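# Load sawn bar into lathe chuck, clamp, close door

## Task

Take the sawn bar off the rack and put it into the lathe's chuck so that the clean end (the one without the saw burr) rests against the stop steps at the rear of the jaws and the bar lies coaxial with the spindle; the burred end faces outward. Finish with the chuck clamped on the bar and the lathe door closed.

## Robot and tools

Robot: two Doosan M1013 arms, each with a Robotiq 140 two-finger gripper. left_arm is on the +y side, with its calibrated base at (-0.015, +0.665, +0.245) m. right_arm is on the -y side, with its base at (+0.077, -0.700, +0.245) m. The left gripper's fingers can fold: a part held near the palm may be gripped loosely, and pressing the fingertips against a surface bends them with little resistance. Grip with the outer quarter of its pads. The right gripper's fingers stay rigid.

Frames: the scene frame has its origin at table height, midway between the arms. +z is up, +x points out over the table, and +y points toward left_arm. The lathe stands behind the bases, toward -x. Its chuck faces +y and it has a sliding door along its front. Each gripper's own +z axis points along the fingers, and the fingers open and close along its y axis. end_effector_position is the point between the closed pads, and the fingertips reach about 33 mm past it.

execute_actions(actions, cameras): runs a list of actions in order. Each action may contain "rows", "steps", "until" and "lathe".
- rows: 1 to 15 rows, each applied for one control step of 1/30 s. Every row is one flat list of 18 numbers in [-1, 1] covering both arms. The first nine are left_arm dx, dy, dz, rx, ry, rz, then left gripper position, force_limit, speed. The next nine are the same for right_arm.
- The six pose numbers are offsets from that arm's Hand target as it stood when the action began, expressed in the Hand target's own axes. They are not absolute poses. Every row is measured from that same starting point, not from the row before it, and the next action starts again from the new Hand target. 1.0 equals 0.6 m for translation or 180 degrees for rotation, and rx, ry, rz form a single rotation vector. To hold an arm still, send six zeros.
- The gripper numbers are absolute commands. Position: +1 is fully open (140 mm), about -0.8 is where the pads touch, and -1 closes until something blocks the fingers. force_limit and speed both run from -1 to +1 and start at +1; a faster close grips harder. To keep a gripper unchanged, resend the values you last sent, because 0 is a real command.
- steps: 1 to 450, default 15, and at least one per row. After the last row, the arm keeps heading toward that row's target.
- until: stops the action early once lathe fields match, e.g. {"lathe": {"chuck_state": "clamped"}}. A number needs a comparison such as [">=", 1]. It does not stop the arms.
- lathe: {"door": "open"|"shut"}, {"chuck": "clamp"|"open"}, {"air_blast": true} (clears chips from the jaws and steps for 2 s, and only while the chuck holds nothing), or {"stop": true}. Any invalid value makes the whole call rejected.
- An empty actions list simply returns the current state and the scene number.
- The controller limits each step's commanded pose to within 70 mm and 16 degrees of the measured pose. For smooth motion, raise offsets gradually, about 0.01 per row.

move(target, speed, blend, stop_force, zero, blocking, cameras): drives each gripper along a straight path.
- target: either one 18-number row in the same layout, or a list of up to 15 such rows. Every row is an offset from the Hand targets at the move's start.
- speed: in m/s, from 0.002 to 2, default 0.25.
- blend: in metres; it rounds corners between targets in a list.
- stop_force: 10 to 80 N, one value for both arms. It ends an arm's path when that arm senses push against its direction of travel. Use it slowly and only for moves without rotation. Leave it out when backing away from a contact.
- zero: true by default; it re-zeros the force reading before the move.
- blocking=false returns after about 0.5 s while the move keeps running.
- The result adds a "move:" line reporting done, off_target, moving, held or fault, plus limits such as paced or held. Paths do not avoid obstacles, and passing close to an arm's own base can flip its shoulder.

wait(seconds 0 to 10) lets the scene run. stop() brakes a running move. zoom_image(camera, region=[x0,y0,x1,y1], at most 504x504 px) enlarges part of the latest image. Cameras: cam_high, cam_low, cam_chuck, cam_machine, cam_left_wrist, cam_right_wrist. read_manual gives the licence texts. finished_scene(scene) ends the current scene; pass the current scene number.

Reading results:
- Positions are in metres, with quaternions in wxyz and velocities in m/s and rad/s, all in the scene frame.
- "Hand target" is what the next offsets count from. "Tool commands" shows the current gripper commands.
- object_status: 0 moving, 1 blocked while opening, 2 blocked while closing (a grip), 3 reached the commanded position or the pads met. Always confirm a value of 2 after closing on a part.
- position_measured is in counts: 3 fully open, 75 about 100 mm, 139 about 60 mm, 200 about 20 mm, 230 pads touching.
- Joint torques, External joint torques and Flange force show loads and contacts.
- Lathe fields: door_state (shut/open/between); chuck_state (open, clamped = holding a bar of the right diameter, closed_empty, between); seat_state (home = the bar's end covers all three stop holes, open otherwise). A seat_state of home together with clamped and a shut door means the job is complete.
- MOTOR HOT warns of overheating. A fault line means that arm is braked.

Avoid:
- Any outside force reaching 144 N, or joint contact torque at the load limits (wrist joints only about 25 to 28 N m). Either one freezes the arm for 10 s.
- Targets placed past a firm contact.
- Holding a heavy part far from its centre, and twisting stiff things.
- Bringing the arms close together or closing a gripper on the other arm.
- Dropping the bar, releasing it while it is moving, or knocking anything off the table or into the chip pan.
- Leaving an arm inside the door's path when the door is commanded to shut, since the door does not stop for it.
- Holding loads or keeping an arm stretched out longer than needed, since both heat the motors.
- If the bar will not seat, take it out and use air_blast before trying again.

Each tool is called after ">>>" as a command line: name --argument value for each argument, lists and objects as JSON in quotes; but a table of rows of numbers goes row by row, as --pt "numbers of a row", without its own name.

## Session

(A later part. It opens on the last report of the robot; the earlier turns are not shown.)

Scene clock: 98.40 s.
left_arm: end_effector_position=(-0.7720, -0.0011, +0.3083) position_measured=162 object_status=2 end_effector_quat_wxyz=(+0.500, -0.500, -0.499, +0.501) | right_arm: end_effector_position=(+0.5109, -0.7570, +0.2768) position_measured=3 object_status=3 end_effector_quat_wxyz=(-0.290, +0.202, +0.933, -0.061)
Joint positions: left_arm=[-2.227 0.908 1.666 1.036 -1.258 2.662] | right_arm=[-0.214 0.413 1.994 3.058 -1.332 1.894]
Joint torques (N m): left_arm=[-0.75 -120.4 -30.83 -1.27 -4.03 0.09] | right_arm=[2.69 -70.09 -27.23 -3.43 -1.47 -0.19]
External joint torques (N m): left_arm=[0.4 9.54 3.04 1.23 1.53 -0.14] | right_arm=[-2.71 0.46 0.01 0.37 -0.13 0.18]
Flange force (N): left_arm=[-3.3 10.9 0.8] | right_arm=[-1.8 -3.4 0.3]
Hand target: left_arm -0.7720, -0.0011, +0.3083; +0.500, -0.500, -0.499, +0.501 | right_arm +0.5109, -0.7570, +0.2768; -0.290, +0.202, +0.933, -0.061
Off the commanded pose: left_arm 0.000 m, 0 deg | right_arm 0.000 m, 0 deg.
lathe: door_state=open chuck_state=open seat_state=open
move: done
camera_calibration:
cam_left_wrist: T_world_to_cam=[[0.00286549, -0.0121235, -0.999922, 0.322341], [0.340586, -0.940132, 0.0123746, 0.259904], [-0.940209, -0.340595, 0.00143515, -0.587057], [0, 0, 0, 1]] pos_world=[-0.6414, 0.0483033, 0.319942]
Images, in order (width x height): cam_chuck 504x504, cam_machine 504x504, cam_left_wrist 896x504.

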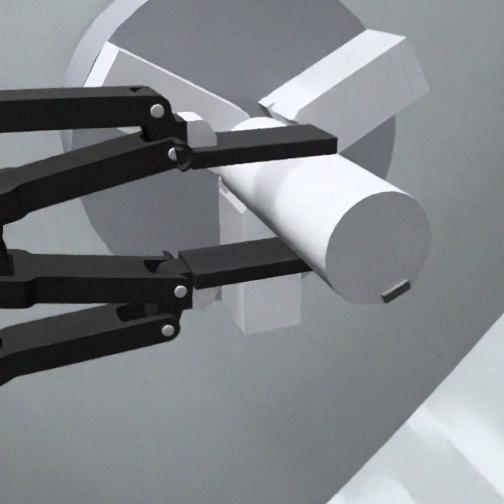

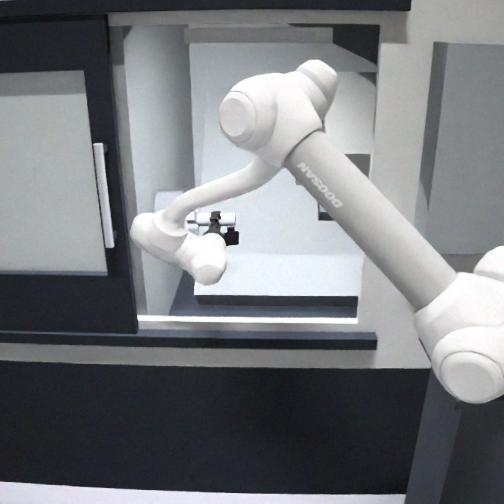

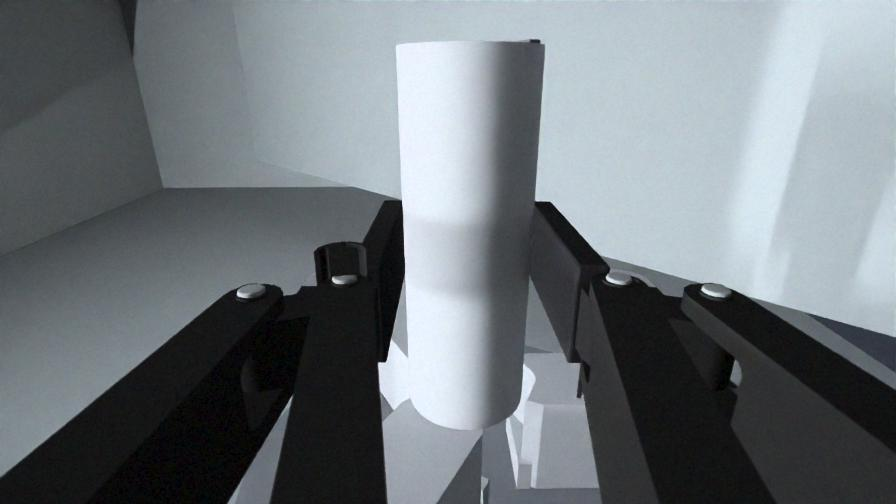

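>>> move --target '[-0.0133,0,0,0,0,0,-1,0,-1,0,0,0,0,0,0,1,1,1]' --speed 0.008 --stop_force 12 --cameras '["cam_chuck","cam_machine","cam_left_wrist"]'

>>> zoom_image --camera "cam_machine" --region '[100, 160, 300, 300]'

>>> zoom_image --camera "cam_left_wrist" --region '[380, 300, 620, 504]'

Scene clock: 100.70 s.
left_arm: end_effector_position=(-0.7720, -0.0023, +0.3082) position_measured=162 object_status=2 end_effector_quat_wxyz=(+0.500, -0.500, -0.499, +0.501) | right_arm: end_effector_position=(+0.5109, -0.7570, +0.2768) position_measured=3 object_status=3 end_effector_quat_wxyz=(-0.290, +0.202, +0.933, -0.061)
Joint positions: left_arm=[-2.226 0.909 1.663 1.038 -1.258 2.66] | right_arm=[-0.214 0.413 1.994 3.058 -1.332 1.894]
Joint torques (N m): left_arm=[10.48 -122.87 -38.38 -6.54 -1.57 -0.14] | right_arm=[2.79 -70.2 -27.31 -3.38 -1.43 -0.23]
External joint torques (N m): left_arm=[-10.89 11.46 10.42 6.5 -0.94 0.09] | right_arm=[-2.59 0.59 0.31 0.35 -0.18 0.22]
Flange force (N): left_arm=[13.4 11.5 -1.9] | right_arm=[-1.6 -3.2 0.7]
Hand target: left_arm -0.7720, -0.0023, +0.3082; +0.500, -0.500, -0.499, +0.501 (not the last commanded pose) | right_arm +0.5109, -0.7570, +0.2768; -0.290, +0.202, +0.933, -0.061
Off the commanded pose: left_arm 0.007 m, 0 deg | right_arm 0.000 m, 0 deg.
lathe: door_state=open chuck_state=open seat_state=open
move: contact (left_arm)
camera_calibration:
cam_left_wrist: T_world_to_cam=[[0.00314299, -0.0120231, -0.999923, 0.322397], [0.340197, -0.940273, 0.0123752, 0.258441], [-0.940349, -0.340209, 0.00113495, -0.587514], [0, 0, 0, 1]] pos_world=[-0.641402, 0.0470037, 0.319841]
Images, in order (width x height): cam_chuck 504x504, cam_machine 504x504, cam_left_wrist 896x504.

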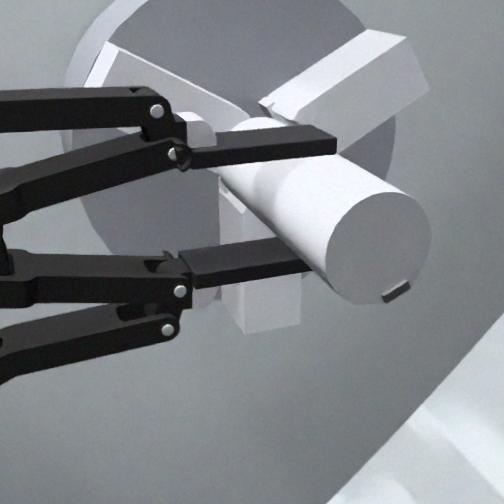

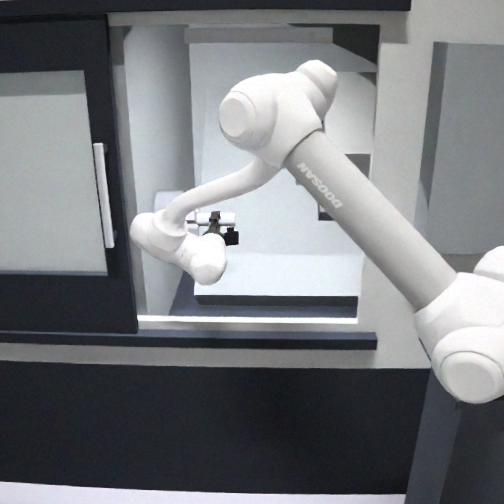

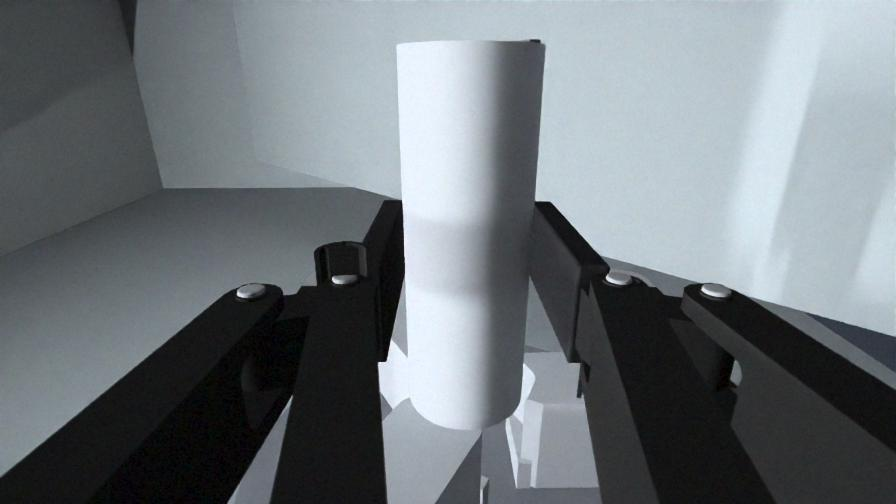

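Scaled by 2.520 from the camera's 504x504 image, which has a finer 720x720 frame.

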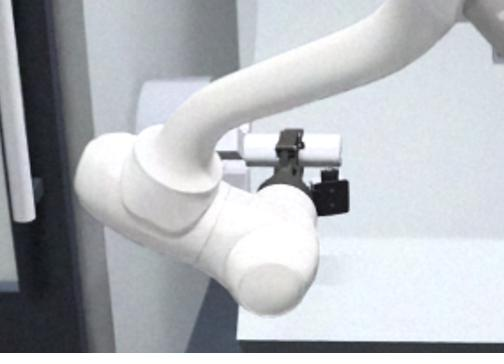

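Scaled by 2.100 from the camera's 896x504 image, which has a finer 1280x720 frame.

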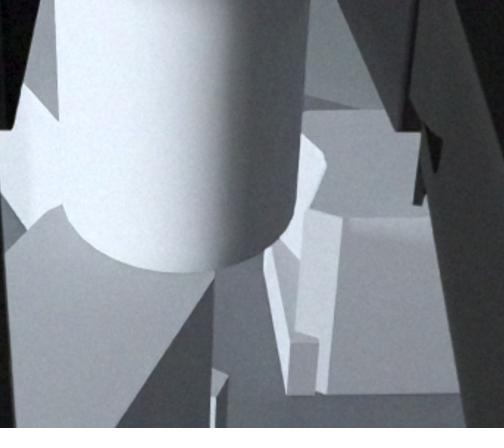

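>>> move --pt "0.01 0 0 0 0 0 -1 0 -1 0 0 0 0 0 0 1 1 1" --pt "0.01 0.0055 0.012 0 0 0 -1 0 -1 0 0 0 0 0 0 1 1 1" --speed 0.03 --cameras '["cam_chuck","cam_left_wrist"]'

>>> zoom_image --camera "cam_chuck" --region '[180, 60, 420, 300]'

>>> zoom_image --camera "cam_left_wrist" --region '[380, 300, 620, 504]'

Scene clock: 104.10 s.
left_arm: end_effector_position=(-0.7792, +0.0037, +0.3049) position_measured=162 object_status=2 end_effector_quat_wxyz=(+0.500, -0.500, -0.499, +0.501) | right_arm: end_effector_position=(+0.5109, -0.7570, +0.2768) position_measured=3 object_status=3 end_effector_quat_wxyz=(-0.290, +0.202, +0.933, -0.061)
Joint positions: left_arm=[-2.237 0.913 1.665 1.025 -1.255 2.669] | right_arm=[-0.214 0.413 1.994 3.058 -1.332 1.894]
Joint torques (N m): left_arm=[-1.01 -120.48 -31.15 -1.23 -4.02 0.14] | right_arm=[2.86 -70.29 -27.33 -3.42 -1.46 -0.17]
External joint torques (N m): left_arm=[1.07 8.77 3.31 1.19 1.5 -0.19] | right_arm=[-2.98 0.7 0.27 0.37 -0.14 0.16]
Flange force (N): left_arm=[-2.7 9.7 -0.6] | right_arm=[-2.0 -3.8 0.8]
Hand target: left_arm -0.7792, +0.0037, +0.3049; +0.500, -0.500, -0.499, +0.501 | right_arm +0.5109, -0.7570, +0.2768; -0.290, +0.202, +0.933, -0.061
Off the commanded pose: left_arm 0.000 m, 0 deg | right_arm 0.000 m, 0 deg.
lathe: door_state=open chuck_state=open seat_state=open
move: done
camera_calibration:
cam_left_wrist: T_world_to_cam=[[0.00304981, -0.0120565, -0.999923, 0.319234], [0.340286, -0.94024, 0.0123748, 0.266594], [-0.940317, -0.340298, 0.00123512, -0.592151], [0, 0, 0, 1]] pos_world=[-0.648502, 0.0530037, 0.316641]
Images, in order (width x height): cam_chuck 504x504, cam_left_wrist 896x504.

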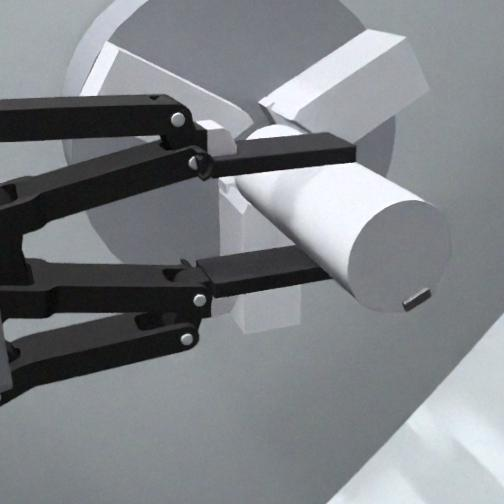

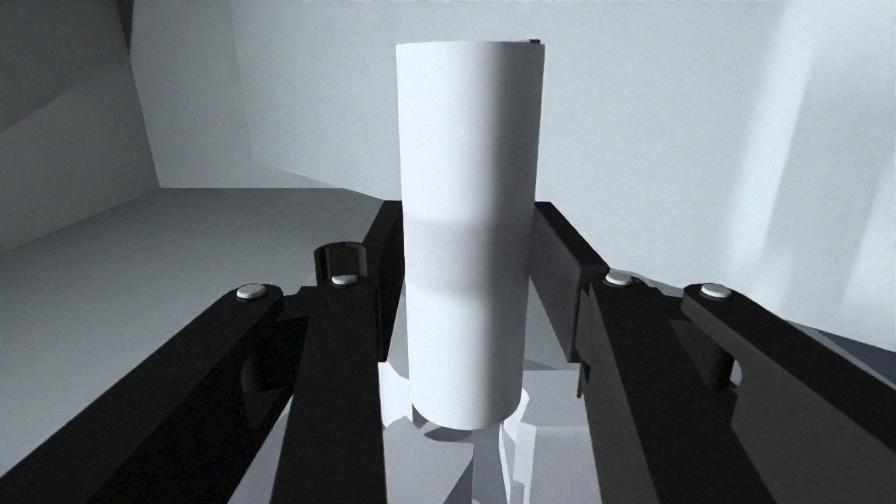

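Scaled by 2.100 from the camera's 504x504 image, which has a finer 720x720 frame.

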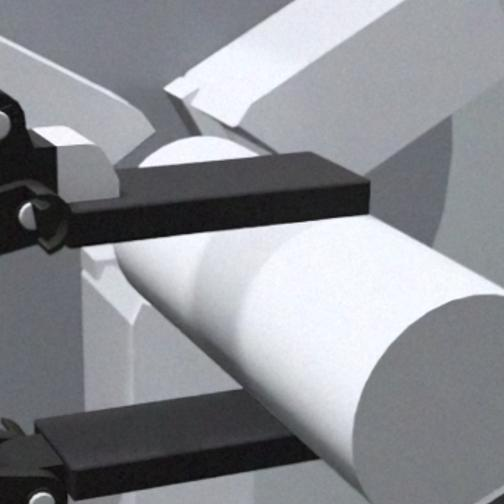

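Scaled by 2.100 from the camera's 896x504 image, which has a finer 1280x720 frame.

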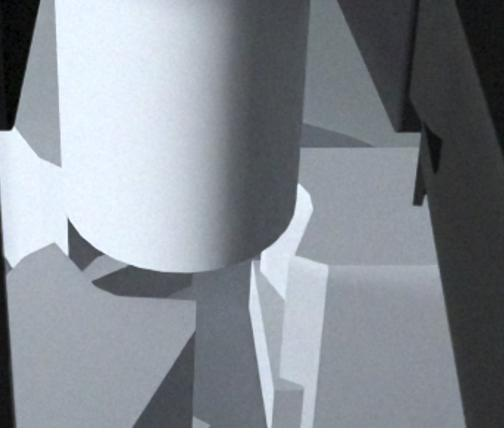

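>>> move --target '[-0.03,0,0,0,0,0,-1,0,-1,0,0,0,0,0,0,1,1,1]' --speed 0.008 --stop_force 12 --cameras '["cam_chuck","cam_machine","cam_left_wrist"]'

>>> zoom_image --camera "cam_chuck" --region '[180, 60, 420, 300]'

>>> zoom_image --camera "cam_left_wrist" --region '[380, 300, 620, 504]'

Scene clock: 108.17 s.
left_arm: end_effector_position=(-0.7792, -0.0143, +0.3049) position_measured=162 object_status=2 end_effector_quat_wxyz=(+0.500, -0.500, -0.499, +0.501) | right_arm: end_effector_position=(+0.5109, -0.7570, +0.2768) position_measured=3 object_status=3 end_effector_quat_wxyz=(-0.290, +0.202, +0.933, -0.061)
Joint positions: left_arm=[-2.224 0.926 1.63 1.043 -1.25 2.645] | right_arm=[-0.214 0.413 1.994 3.058 -1.332 1.894]
Joint torques (N m): left_arm=[0.3 -122.31 -31.14 -1.53 -4.02 0.15] | right_arm=[2.99 -69.84 -26.93 -3.34 -1.5 -0.27]
External joint torques (N m): left_arm=[-0.44 9.37 2.67 1.46 1.54 -0.19] | right_arm=[-3.06 1.01 0.05 0.32 -0.09 0.25]
Flange force (N): left_arm=[-3.6 10.4 2.0] | right_arm=[-2.8 -3.5 0.7]
Hand target: left_arm -0.7792, -0.0143, +0.3049; +0.500, -0.500, -0.499, +0.501 | right_arm +0.5109, -0.7570, +0.2768; -0.290, +0.202, +0.933, -0.061
Off the commanded pose: left_arm 0.000 m, 0 deg | right_arm 0.000 m, 0 deg.
lathe: door_state=open chuck_state=open seat_state=open
move: done
camera_calibration:
cam_left_wrist: T_world_to_cam=[[0.00304981, -0.0120565, -0.999923, 0.319017], [0.340286, -0.94024, 0.0123748, 0.249704], [-0.940317, -0.340298, 0.00123512, -0.59837], [0, 0, 0, 1]] pos_world=[-0.648602, 0.0350037, 0.316641]
Images, in order (width x height): cam_chuck 504x504, cam_machine 504x504, cam_left_wrist 896x504.

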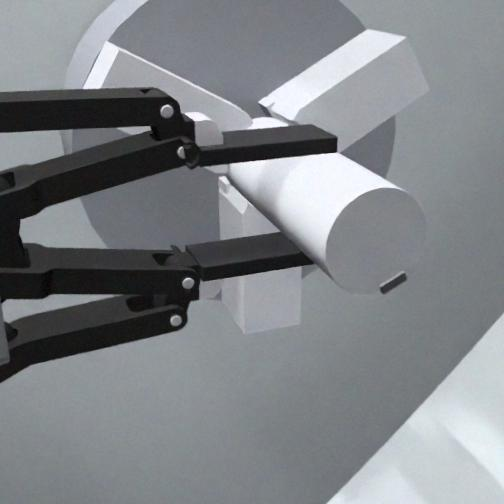

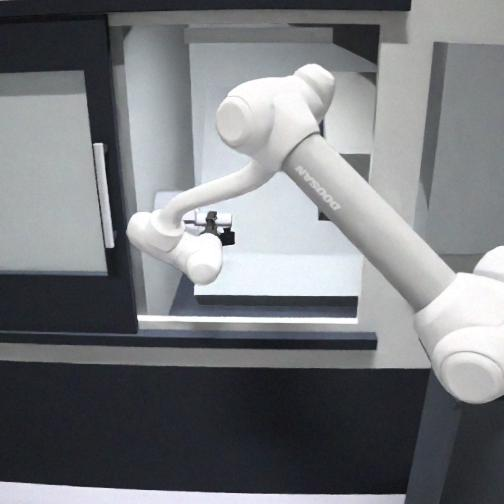

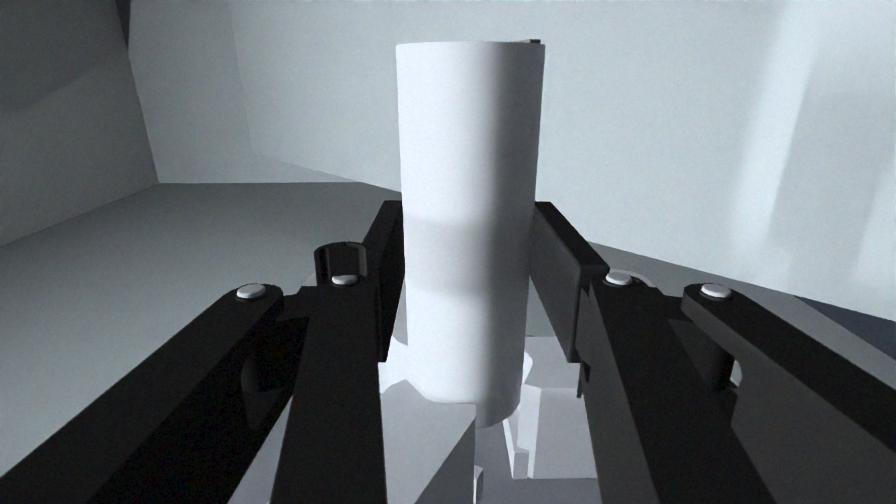

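Scaled by 2.100 from the camera's 504x504 image, which has a finer 720x720 frame.

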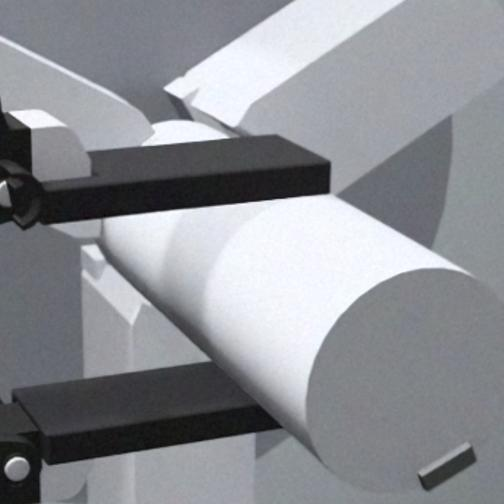

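Scaled by 2.100 from the camera's 896x504 image, which has a finer 1280x720 frame.

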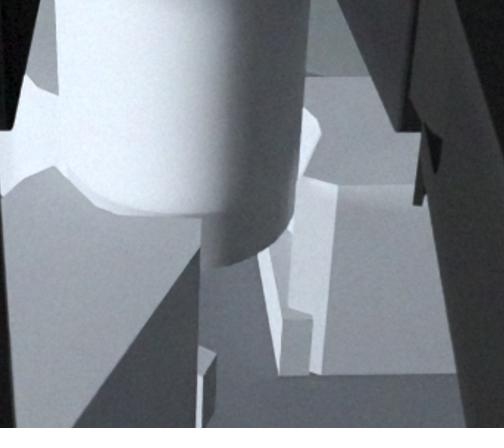

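>>> execute_actions --actions '[{"lathe":{"chuck":"clamp"},"steps":150,"until":{"lathe":{"chuck_state":["!=","between"]}}},{"steps":60,"until":{"lathe":{"chuck_state":"clamped"}}}]' --cameras '["cam_chuck"]'

Scene clock: 110.33 s.
left_arm: end_effector_position=(-0.7794, -0.0142, +0.3050) position_measured=162 object_status=2 end_effector_quat_wxyz=(+0.500, -0.500, -0.499, +0.501) | right_arm: end_effector_position=(+0.5109, -0.7570, +0.2768) position_measured=3 object_status=3 end_effector_quat_wxyz=(-0.290, +0.202, +0.933, -0.061)
Joint positions: left_arm=[-2.225 0.926 1.63 1.043 -1.25 2.645] | right_arm=[-0.214 0.413 1.994 3.058 -1.332 1.894]
Joint torques (N m): left_arm=[43.63 -124.37 -15.5 -1.23 -6.19 0.48] | right_arm=[2.47 -70.06 -27.09 -3.4 -1.46 -0.23]
External joint torques (N m): left_arm=[-43.69 10.84 -13.21 1.15 3.69 -0.53] | right_arm=[-2.23 0.58 0 0.36 -0.13 0.21]
External joint torques at the end of the 1st action: left_arm=[-0.59 9.44 2.68 1.46 1.55 -0.24] | right_arm=[-2.77 0.39 0.02 0.3 -0.15 0.27]
Flange force (N): left_arm=[-5.8 15.4 68.8] | right_arm=[-1.8 -2.5 0.2]
Flange force at the end of the 1st action (N): left_arm=[-3.6 10.5 2.2] | right_arm=[-1.7 -3.5 0.2]
Hand target: left_arm -0.7792, -0.0143, +0.3049; +0.500, -0.500, -0.499, +0.501 | right_arm +0.5109, -0.7570, +0.2768; -0.290, +0.202, +0.933, -0.061
Tool commands: left_gripper/position=-1.0 left_gripper/force_limit=+0.0 left_gripper/speed=-1.0 right_gripper/position=+1.0 right_gripper/force_limit=+1.0 right_gripper/speed=+1.0
Off the commanded pose: left_arm 0.000 m, 0 deg | right_arm 0.000 m, 0 deg.
lathe: door_state=open chuck_state=clamped seat_state=open
Images, in order (width x height): cam_chuck 504x504.

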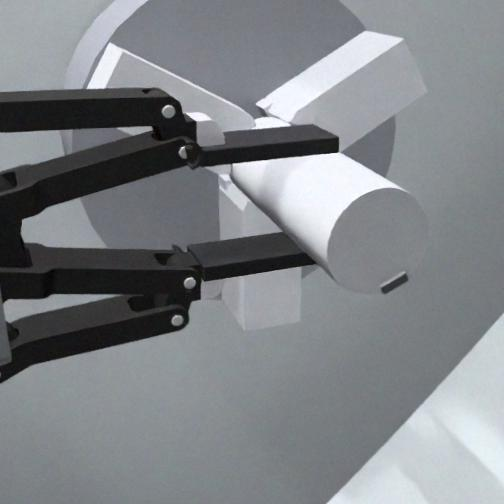

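>>> execute_actions --actions '[{"rows":[[0,0,0,0,0,0,0.1,0,-1,0,0,0,0,0,0,1,1,1]],"steps":75}]' --cameras '["cam_chuck"]'

>>> move --pt "0 0 -0.16 0 0 0 0.1 0 -1 0 0 0 0 0 0 1 1 1" --pt "0.154 0 -0.124 0 -0.1667 0 0.1 0 -1 0 0 0 0 0 0 1 1 1" --pt "0.079 0 0.0063 0 -0.1667 0 0.1 0 -1 0 0 0 0 0 0 1 1 1" --speed 0.12 --cameras '["cam_chuck","cam_machine","cam_left_wrist"]'

Scene clock: 120.50 s.
left_arm: end_effector_position=(-0.7792, -0.0143, +0.3049) position_measured=117 object_status=3 end_effector_quat_wxyz=(+0.500, -0.500, -0.499, +0.501) | right_arm: end_effector_position=(+0.5109, -0.7570, +0.2768) position_measured=3 object_status=3 end_effector_quat_wxyz=(-0.290, +0.202, +0.933, -0.061)
Joint positions: left_arm=[-2.224 0.926 1.63 1.043 -1.25 2.645] | right_arm=[-0.214 0.413 1.994 3.058 -1.332 1.894]
Joint torques (N m): left_arm=[-0.72 -115.96 -28.44 -0.32 -2.19 0.12] | right_arm=[2.56 -69.87 -27.2 -3.42 -1.47 -0.16]
External joint torques (N m): left_arm=[0.47 3.21 0.11 0.26 -0.28 -0.17] | right_arm=[-2.38 0.5 0.23 0.39 -0.13 0.15]
Flange force (N): left_arm=[-2.9 4.2 0.5] | right_arm=[-1.4 -2.9 0.6]
Hand target: left_arm -0.7792, -0.0143, +0.3049; +0.500, -0.500, -0.499, +0.501 | right_arm +0.5109, -0.7570, +0.2768; -0.290, +0.202, +0.933, -0.061
Off the commanded pose: left_arm 0.000 m, 0 deg | right_arm 0.000 m, 0 deg.
lathe: door_state=open chuck_state=clamped seat_state=open
Images, in order (width x height): cam_chuck 504x504.

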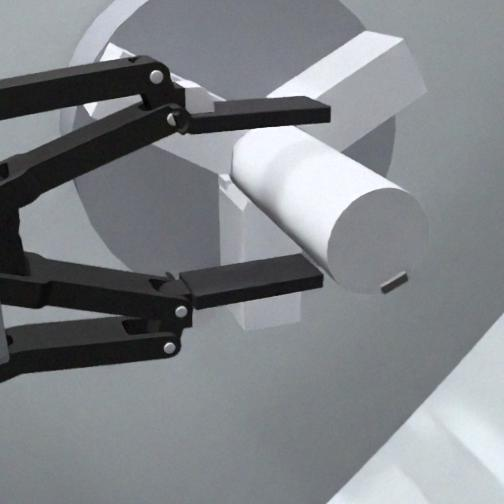

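Scene clock: 124.73 s.
left_arm: end_effector_position=(-0.7830, +0.0331, +0.3049) position_measured=117 object_status=3 end_effector_quat_wxyz=(-0.354, +0.353, +0.612, -0.613) | right_arm: end_effector_position=(+0.5109, -0.7570, +0.2768) position_measured=3 object_status=3 end_effector_quat_wxyz=(-0.290, +0.202, +0.933, -0.061)
Joint positions: left_arm=[-2.468 0.821 1.927 0.21 -1.186 3.062] | right_arm=[-0.214 0.413 1.994 3.058 -1.332 1.894]
Joint torques (N m): left_arm=[-0.72 -100.54 -20.3 1.11 -2.49 0.15] | right_arm=[2.89 -70.03 -27.24 -3.4 -1.44 -0.21]
External joint torques (N m): left_arm=[0.58 3.41 0.17 0.32 -0.31 -0.2] | right_arm=[-2.78 0.17 0.14 0.35 -0.17 0.19]
Flange force (N): left_arm=[-1.9 5.7 1.2] | right_arm=[-1.2 -3.7 0.3]
Hand target: left_arm -0.7830, +0.0331, +0.3049; -0.354, +0.353, +0.612, -0.613 | right_arm +0.5109, -0.7570, +0.2768; -0.290, +0.202, +0.933, -0.061
Off the commanded pose: left_arm 0.000 m, 0 deg | right_arm 0.000 m, 0 deg.
lathe: door_state=open chuck_state=clamped seat_state=open
move: done
camera_calibration:
cam_left_wrist: T_world_to_cam=[[0.0077774, -0.00842335, -0.999934, 0.32311], [0.764904, -0.644044, 0.0113747, 0.618568], [-0.644097, -0.764942, 0.00143407, -0.339835], [0, 0, 0, 1]] pos_world=[-0.694545, 0.141152, 0.31654]
Images, in order (width x height): cam_chuck 504x504, cam_machine 504x504, cam_left_wrist 896x504.

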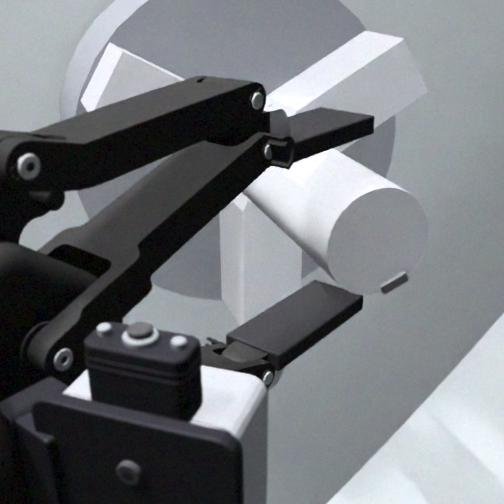

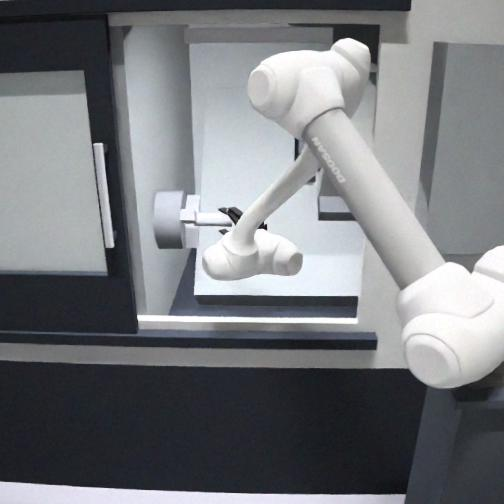

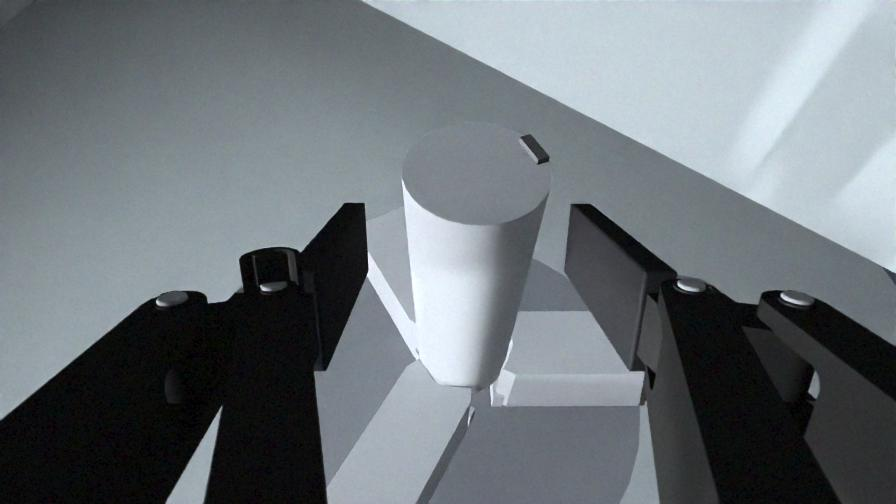

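>>> execute_actions --actions '[{"rows":[[0,0,0,0,0,0,-1,0.3,-1,0,0,0,0,0,0,1,1,1]],"steps":90}]' --cameras '["cam_chuck"]'

>>> execute_actions --actions '[{"lathe":{"chuck":"open"},"steps":90,"until":{"lathe":{"chuck_state":"open"}}}]' --cameras '["cam_chuck"]'

>>> move --target '[-0.0433,0,0.025,0,0,0,-1,0.3,-1,0,0,0,0,0,0,1,1,1]' --speed 0.008 --stop_force 12 --cameras '["cam_chuck","cam_left_wrist"]'

Scene clock: 129.40 s.
left_arm: end_effector_position=(-0.7830, +0.0331, +0.3049) position_measured=163 object_status=2 end_effector_quat_wxyz=(-0.354, +0.353, +0.612, -0.613) | right_arm: end_effector_position=(+0.5109, -0.7570, +0.2768) position_measured=3 object_status=3 end_effector_quat_wxyz=(-0.290, +0.202, +0.933, -0.061)
Joint positions: left_arm=[-2.468 0.821 1.927 0.21 -1.186 3.062] | right_arm=[-0.214 0.413 1.994 3.058 -1.332 1.894]
Joint torques (N m): left_arm=[-6.8 -126.91 -47.57 0.83 -10.67 -0.14] | right_arm=[2.44 -70.12 -27.21 -3.39 -1.5 -0.16]
External joint torques (N m): left_arm=[6.69 29.31 27.33 0.62 7.84 0.09] | right_arm=[-2.4 0.71 0.21 0.35 -0.1 0.15]
Flange force (N): left_arm=[-3.4 28.6 -27.3] | right_arm=[-1.8 -2.8 0.7]
Hand target: left_arm -0.7830, +0.0331, +0.3049; -0.354, +0.353, +0.612, -0.613 | right_arm +0.5109, -0.7570, +0.2768; -0.290, +0.202, +0.933, -0.061
Off the commanded pose: left_arm 0.000 m, 0 deg | right_arm 0.000 m, 0 deg.
lathe: door_state=open chuck_state=clamped seat_state=open
Images, in order (width x height): cam_chuck 504x504.

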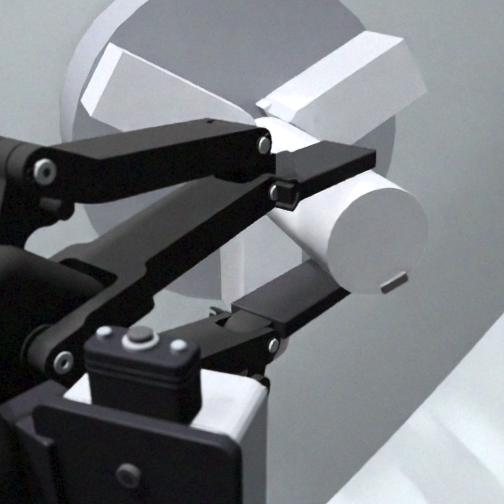

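Scene clock: 130.27 s.
left_arm: end_effector_position=(-0.7830, +0.0331, +0.3049) position_measured=163 object_status=2 end_effector_quat_wxyz=(-0.354, +0.353, +0.612, -0.613) | right_arm: end_effector_position=(+0.5109, -0.7570, +0.2768) position_measured=3 object_status=3 end_effector_quat_wxyz=(-0.290, +0.202, +0.933, -0.061)
Joint positions: left_arm=[-2.468 0.821 1.927 0.21 -1.186 3.062] | right_arm=[-0.214 0.413 1.994 3.058 -1.332 1.894]
Joint torques (N m): left_arm=[-0.73 -106.51 -23.98 1.05 -4.69 0.31] | right_arm=[3.04 -69.96 -27.26 -3.42 -1.48 -0.15]
External joint torques (N m): left_arm=[0.41 9.03 3.85 0.4 1.87 -0.36] | right_arm=[-3.07 0.76 0.18 0.37 -0.11 0.14]
Flange force (N): left_arm=[-1.4 10.7 0.5] | right_arm=[-2.3 -3.8 0.7]
Hand target: left_arm -0.7830, +0.0331, +0.3049; -0.354, +0.353, +0.612, -0.613 | right_arm +0.5109, -0.7570, +0.2768; -0.290, +0.202, +0.933, -0.061
Tool commands: left_gripper/position=-1.0 left_gripper/force_limit=+0.3 left_gripper/speed=-1.0 right_gripper/position=+1.0 right_gripper/force_limit=+1.0 right_gripper/speed=+1.0
Off the commanded pose: left_arm 0.000 m, 0 deg | right_arm 0.000 m, 0 deg.
lathe: door_state=open chuck_state=open seat_state=open
Images, in order (width x height): cam_chuck 504x504.

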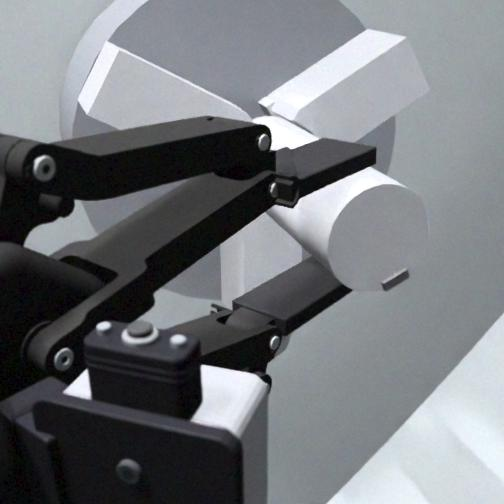

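Scene clock: 133.77 s.
left_arm: end_effector_position=(-0.7830, +0.0099, +0.3049) position_measured=163 object_status=2 end_effector_quat_wxyz=(-0.354, +0.353, +0.612, -0.613) | right_arm: end_effector_position=(+0.5109, -0.7570, +0.2768) position_measured=3 object_status=3 end_effector_quat_wxyz=(-0.290, +0.202, +0.933, -0.061)
Joint positions: left_arm=[-2.442 0.832 1.893 0.24 -1.166 3.046] | right_arm=[-0.214 0.413 1.994 3.058 -1.332 1.894]
Joint torques (N m): left_arm=[9.15 -108.52 -32.66 -2.75 -3.74 0.39] | right_arm=[2.64 -69.52 -27.08 -3.44 -1.55 -0.2]
External joint torques (N m): left_arm=[-9.67 9.31 11.48 4.25 0.92 -0.44] | right_arm=[-2.61 0.12 -0.01 0.39 -0.05 0.19]
Flange force (N): left_arm=[11.2 9.3 -13.4] | right_arm=[-1.3 -3.4 0.3]
Hand target: left_arm -0.7830, +0.0099, +0.3049; -0.354, +0.353, +0.612, -0.613 (not the last commanded pose) | right_arm +0.5109, -0.7570, +0.2768; -0.290, +0.202, +0.933, -0.061
Off the commanded pose: left_arm 0.007 m, 0 deg | right_arm 0.000 m, 0 deg.
lathe: door_state=open chuck_state=open seat_state=open
move: contact (left_arm)
camera_calibration:
cam_left_wrist: T_world_to_cam=[[0.00785143, -0.00848994, -0.999933, 0.322973], [0.764721, -0.644259, 0.0114746, 0.603494], [-0.644313, -0.76476, 0.00143408, -0.357754], [0, 0, 0, 1]] pos_world=[-0.694546, 0.117953, 0.31654]
Images, in order (width x height): cam_chuck 504x504, cam_left_wrist 896x504.

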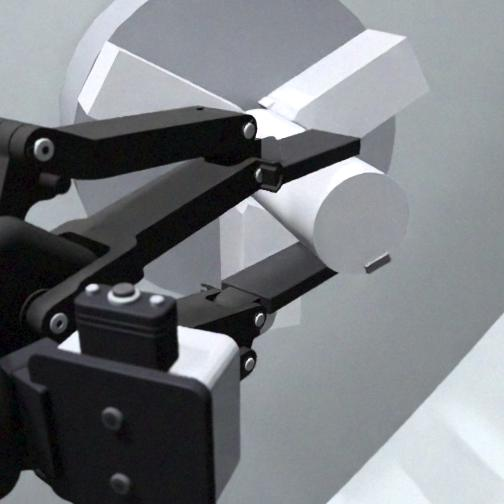

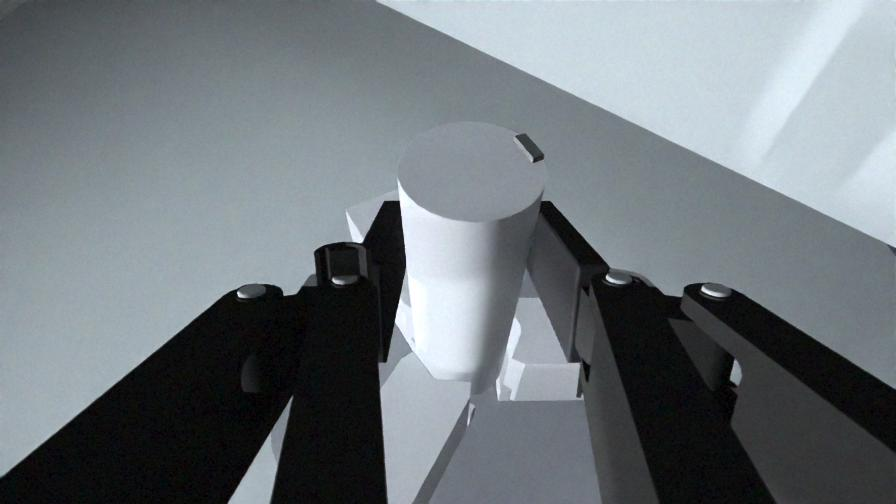

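>>> move --target '[-0.0087,0,0.005,0,0,0,-1,0.3,-1,0,0,0,0,0,0,1,1,1]' --speed 0.005 --stop_force 20 --cameras '[]'

>>> zoom_image --camera "cam_left_wrist" --region '[340, 100, 640, 440]'

Scene clock: 135.33 s.
left_arm: end_effector_position=(-0.7831, +0.0092, +0.3048) position_measured=163 object_status=2 end_effector_quat_wxyz=(-0.354, +0.353, +0.612, -0.613) | right_arm: end_effector_position=(+0.5109, -0.7570, +0.2768) position_measured=3 object_status=3 end_effector_quat_wxyz=(-0.290, +0.202, +0.933, -0.061)
Joint positions: left_arm=[-2.441 0.832 1.892 0.241 -1.166 3.045] | right_arm=[-0.214 0.413 1.994 3.058 -1.332 1.894]
Joint torques (N m): left_arm=[20.63 -107.97 -45.82 -8.19 -1.97 0.46] | right_arm=[2.95 -69.73 -27.3 -3.41 -1.46 -0.21]
External joint torques (N m): left_arm=[-21.03 9.19 24.79 9.65 -0.83 -0.51] | right_arm=[-2.98 0.12 0.24 0.37 -0.14 0.2]
Flange force (N): left_arm=[26.7 6.7 -40.0] | right_arm=[-1.1 -4.0 0.5]
Hand target: left_arm -0.7830, +0.0092, +0.3048; -0.354, +0.353, +0.612, -0.613 (not the last commanded pose) | right_arm +0.5109, -0.7570, +0.2768; -0.290, +0.202, +0.933, -0.061
Off the commanded pose: left_arm 0.005 m, 0 deg | right_arm 0.000 m, 0 deg.
lathe: door_state=open chuck_state=open seat_state=open
move: contact (left_arm)
No camera images: "cameras" was empty.

Scaled by 1.482 from the camera's 896x504 image, which has a finer 1280x720 frame.

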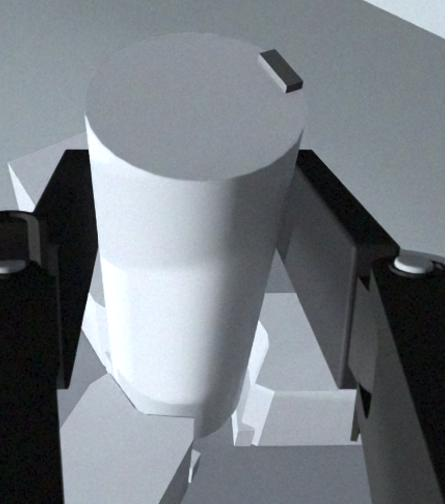

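>>> execute_actions --actions '[{"lathe":{"chuck":"clamp"},"steps":90,"until":{"lathe":{"chuck_state":"clamped"}}}]' --cameras '["cam_left_wrist"]'

Scene clock: 137.03 s.
left_arm: end_effector_position=(-0.7829, +0.0091, +0.3047) position_measured=163 object_status=2 end_effector_quat_wxyz=(-0.354, +0.353, +0.612, -0.613) | right_arm: end_effector_position=(+0.5109, -0.7570, +0.2768) position_measured=3 object_status=3 end_effector_quat_wxyz=(-0.290, +0.202, +0.933, -0.061)
Joint positions: left_arm=[-2.441 0.832 1.892 0.241 -1.165 3.045] | right_arm=[-0.214 0.413 1.994 3.058 -1.332 1.894]
Joint torques (N m): left_arm=[-5.89 -116.48 -74.34 -3.06 -3.84 0.6] | right_arm=[2.7 -70.03 -27.02 -3.43 -1.45 -0.22]
External joint torques (N m): left_arm=[5.5 17.57 53.27 4.54 1.04 -0.65] | right_arm=[-2.67 0.4 -0.08 0.38 -0.15 0.21]
Flange force (N): left_arm=[10.9 9.9 -96.6] | right_arm=[-1.8 -3.3 0.1]
Hand target: left_arm -0.7830, +0.0092, +0.3048; -0.354, +0.353, +0.612, -0.613 (not the last commanded pose) | right_arm +0.5109, -0.7570, +0.2768; -0.290, +0.202, +0.933, -0.061
Tool commands: left_gripper/position=-1.0 left_gripper/force_limit=+0.3 left_gripper/speed=-1.0 right_gripper/position=+1.0 right_gripper/force_limit=+1.0 right_gripper/speed=+1.0
Off the commanded pose: left_arm 0.005 m, 0 deg | right_arm 0.000 m, 0 deg.
lathe: door_state=open chuck_state=clamped seat_state=home
camera_calibration:
cam_left_wrist: T_world_to_cam=[[0.00818704, -0.00824779, -0.999932, 0.322969], [0.764808, -0.644154, 0.0115751, 0.602844], [-0.644206, -0.764851, 0.00103426, -0.358026], [0, 0, 0, 1]] pos_world=[-0.694347, 0.117152, 0.316339]
Images, in order (width x height): cam_left_wrist 896x504.

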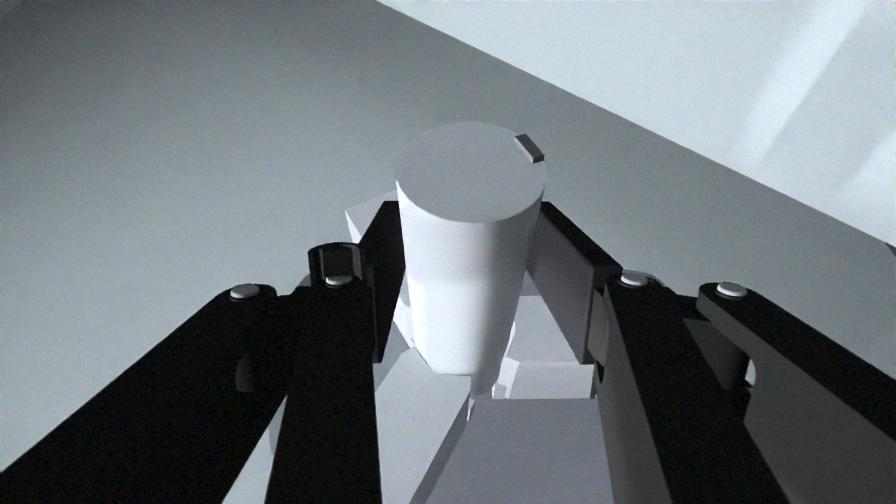

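>>> execute_actions --actions '[{"rows":[[0,0,0,0,0,0,0.1,0,-1,0,0,0,0,0,0,1,1,1]],"steps":70}]' --cameras '[]'

>>> move --pt "0.0 0 -0.25 0 0 0 0.1 0 -1 0 0 0 0 0 0 1 1 1" --pt "0.2 0 -0.85 0 0 0 0.1 0 -1 0 0 0 0 0 0 1 1 1" --speed 0.25 --cameras '["cam_chuck","cam_machine"]'

Scene clock: 140.60 s.
left_arm: end_effector_position=(-0.7830, +0.0092, +0.3048) position_measured=117 object_status=3 end_effector_quat_wxyz=(-0.354, +0.353, +0.612, -0.613) | right_arm: end_effector_position=(+0.5109, -0.7570, +0.2768) position_measured=3 object_status=3 end_effector_quat_wxyz=(-0.290, +0.202, +0.933, -0.061)
Joint positions: left_arm=[-2.441 0.832 1.892 0.241 -1.166 3.045] | right_arm=[-0.214 0.413 1.994 3.058 -1.332 1.894]
Joint torques (N m): left_arm=[-0.78 -102.06 -21.36 1.18 -2.47 0.11] | right_arm=[2.96 -70.17 -27.31 -3.41 -1.39 -0.17]
External joint torques (N m): left_arm=[0.25 2.75 0.02 0.32 -0.35 -0.16] | right_arm=[-3.05 0.5 0 0.34 -0.21 0.16]
Flange force (N): left_arm=[-1.4 4.6 1.2] | right_arm=[-2.0 -3.9 0.2]
Hand target: left_arm -0.7830, +0.0092, +0.3048; -0.354, +0.353, +0.612, -0.613 | right_arm +0.5109, -0.7570, +0.2768; -0.290, +0.202, +0.933, -0.061
Off the commanded pose: left_arm 0.000 m, 0 deg | right_arm 0.000 m, 0 deg.
lathe: door_state=open chuck_state=clamped seat_state=home
No camera images: "cameras" was empty.

Scene clock: 143.37 s.
left_arm: end_effector_position=(-0.4246, +0.3437, +0.3035) position_measured=117 object_status=3 end_effector_quat_wxyz=(-0.354, +0.356, +0.612, -0.611) | right_arm: end_effector_position=(+0.5109, -0.7570, +0.2768) position_measured=3 object_status=3 end_effector_quat_wxyz=(-0.290, +0.202, +0.933, -0.061)
Joint positions: left_arm=[-2.448 0.904 2.787 0.255 -2.103 3.275] | right_arm=[-0.214 0.413 1.994 3.058 -1.332 1.894]
Joint torques (N m): left_arm=[-0.53 -67.98 16.66 -2.03 -2.44 0.14] | right_arm=[2.28 -70.36 -27.08 -3.45 -1.45 -0.24]
External joint torques (N m): left_arm=[0.31 3.74 1.99 0.16 -0.35 -0.19] | right_arm=[-2.16 0.82 0.05 0.41 -0.15 0.23]
Flange force (N): left_arm=[0.0 0.0 0.0] | right_arm=[-2.1 -2.2 0.4]
Hand target: left_arm -0.4246, +0.3437, +0.3036; -0.354, +0.356, +0.612, -0.611 (not the last commanded pose) | right_arm +0.5109, -0.7570, +0.2768; -0.290, +0.202, +0.933, -0.061
Off the commanded pose: left_arm 0.034 m, 0 deg | right_arm 0.000 m, 0 deg.
lathe: door_state=open chuck_state=clamped seat_state=home
move: held (left_arm; a check stopped the path); limits=held
pose unreachable (left arm): on one or more control steps of this call, first in action 0 (counted from 0), this arm could not follow its commanded pose, so it was not sent that pose on those steps. It may still have moved: this result reports where it is.
cause: moving toward the commanded pose would bring two parts of the arm too close to each other (its base and another part of the arm, with joints 1 (waist) to 5 (wrist pitch) between them).
Images, in order (width x height): cam_chuck 504x504, cam_machine 504x504.

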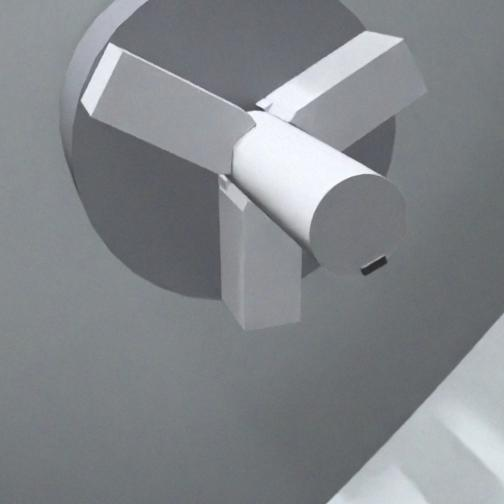

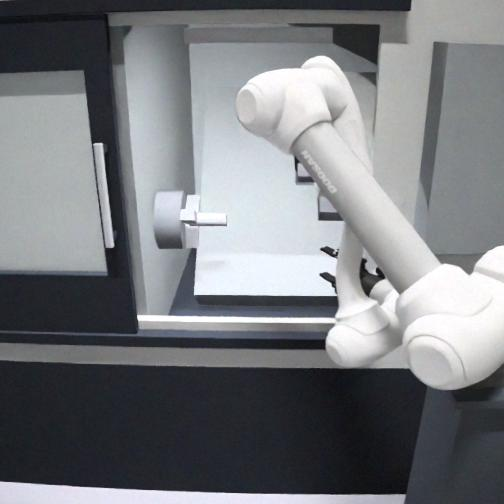

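>>> move --pt "-0.289 0 0.167 0 0 0 0.1 0 -1 0 0 0 0 0 0 1 1 1" --pt "-0.652 0 -0.297 0 0.1667 0 0.1 0 -1 0 0 0 0 0 0 1 1 1" --speed 0.25 --blend '[0.05,0]' --cameras '["cam_high","cam_machine"]'

>>> execute_actions --actions '[{"lathe":{"door":"shut"},"steps":300,"until":{"lathe":{"door_state":"shut"}}}]' --cameras '["cam_machine"]'

Scene clock: 147.50 s.
left_arm: end_effector_position=(-0.0760, +0.0923, +0.3047) position_measured=117 object_status=3 end_effector_quat_wxyz=(+0.501, -0.502, -0.500, +0.498) | right_arm: end_effector_position=(+0.5109, -0.7570, +0.2768) position_measured=3 object_status=3 end_effector_quat_wxyz=(-0.290, +0.202, +0.933, -0.061)
Joint positions: left_arm=[-1.229 0.797 1.996 1.942 -1.698 2.817] | right_arm=[-0.214 0.413 1.994 3.058 -1.332 1.894]
Joint torques (N m): left_arm=[-0.86 -95.91 -17.41 -1.89 -2.4 0.12] | right_arm=[2.64 -70.25 -26.93 -3.39 -1.5 -0.21]
External joint torques (N m): left_arm=[0.75 2.29 0 0.46 -0.29 -0.17] | right_arm=[-2.68 0.89 -0.1 0.35 -0.09 0.2]
Flange force (N): left_arm=[-0.8 3.5 -2.6] | right_arm=[-2.6 -3.0 0.4]
Hand target: left_arm -0.0760, +0.0922, +0.3047; +0.501, -0.502, -0.500, +0.498 | right_arm +0.5109, -0.7570, +0.2768; -0.290, +0.202, +0.933, -0.061
Off the commanded pose: left_arm 0.000 m, 0 deg | right_arm 0.000 m, 0 deg.
lathe: door_state=open chuck_state=clamped seat_state=home
move: done
Images, in order (width x height): cam_high 504x504, cam_machine 504x504.

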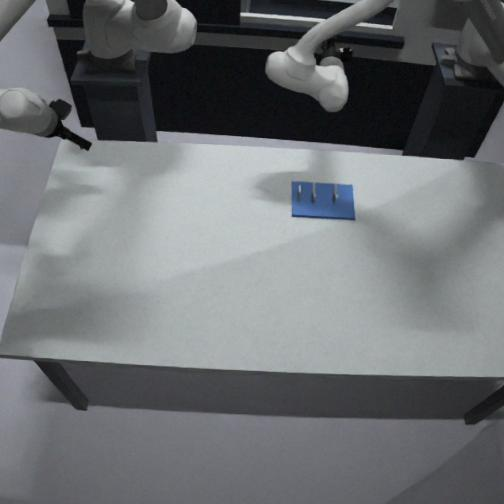

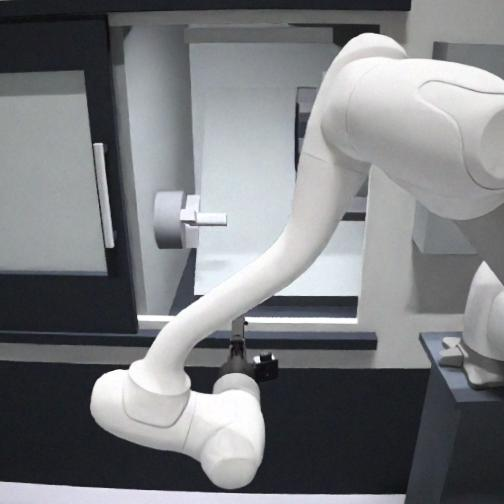

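Scene clock: 149.73 s.
left_arm: end_effector_position=(-0.0760, +0.0922, +0.3047) position_measured=117 object_status=3 end_effector_quat_wxyz=(+0.501, -0.502, -0.500, +0.498) | right_arm: end_effector_position=(+0.5109, -0.7570, +0.2768) position_measured=3 object_status=3 end_effector_quat_wxyz=(-0.290, +0.202, +0.933, -0.061)
Joint positions: left_arm=[-1.229 0.797 1.996 1.942 -1.698 2.817] | right_arm=[-0.214 0.413 1.994 3.058 -1.332 1.894]
Joint torques (N m): left_arm=[-0.91 -96.04 -17.62 -1.69 -2.39 0.11] | right_arm=[2.73 -70.38 -27.18 -3.44 -1.47 -0.23]
External joint torques (N m): left_arm=[0.73 3 0.26 0.27 -0.28 -0.16] | right_arm=[-2.8 0.76 0.18 0.4 -0.13 0.21]
Flange force (N): left_arm=[-0.8 4.6 -2.2] | right_arm=[-2.1 -3.3 0.7]
Hand target: left_arm -0.0760, +0.0922, +0.3047; +0.501, -0.502, -0.500, +0.498 | right_arm +0.5109, -0.7570, +0.2768; -0.290, +0.202, +0.933, -0.061
Tool commands: left_gripper/position=+0.1 left_gripper/force_limit=+0.0 left_gripper/speed=-1.0 right_gripper/position=+1.0 right_gripper/force_limit=+1.0 right_gripper/speed=+1.0
Off the commanded pose: left_arm 0.000 m, 0 deg | right_arm 0.000 m, 0 deg.
lathe: door_state=shut chuck_state=clamped seat_state=home
Images, in order (width x height): cam_machine 504x504.

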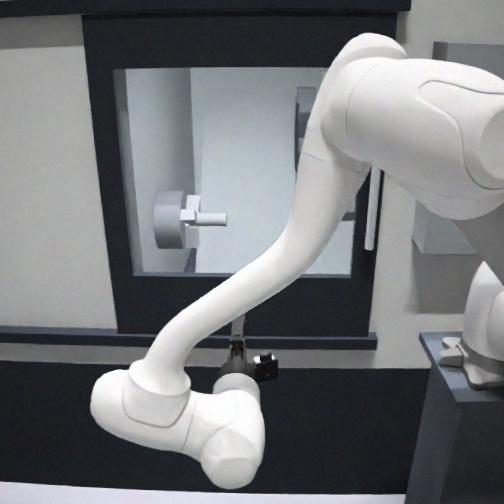

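>>> finished_scene --scene 1

The scene is finished: the task was done.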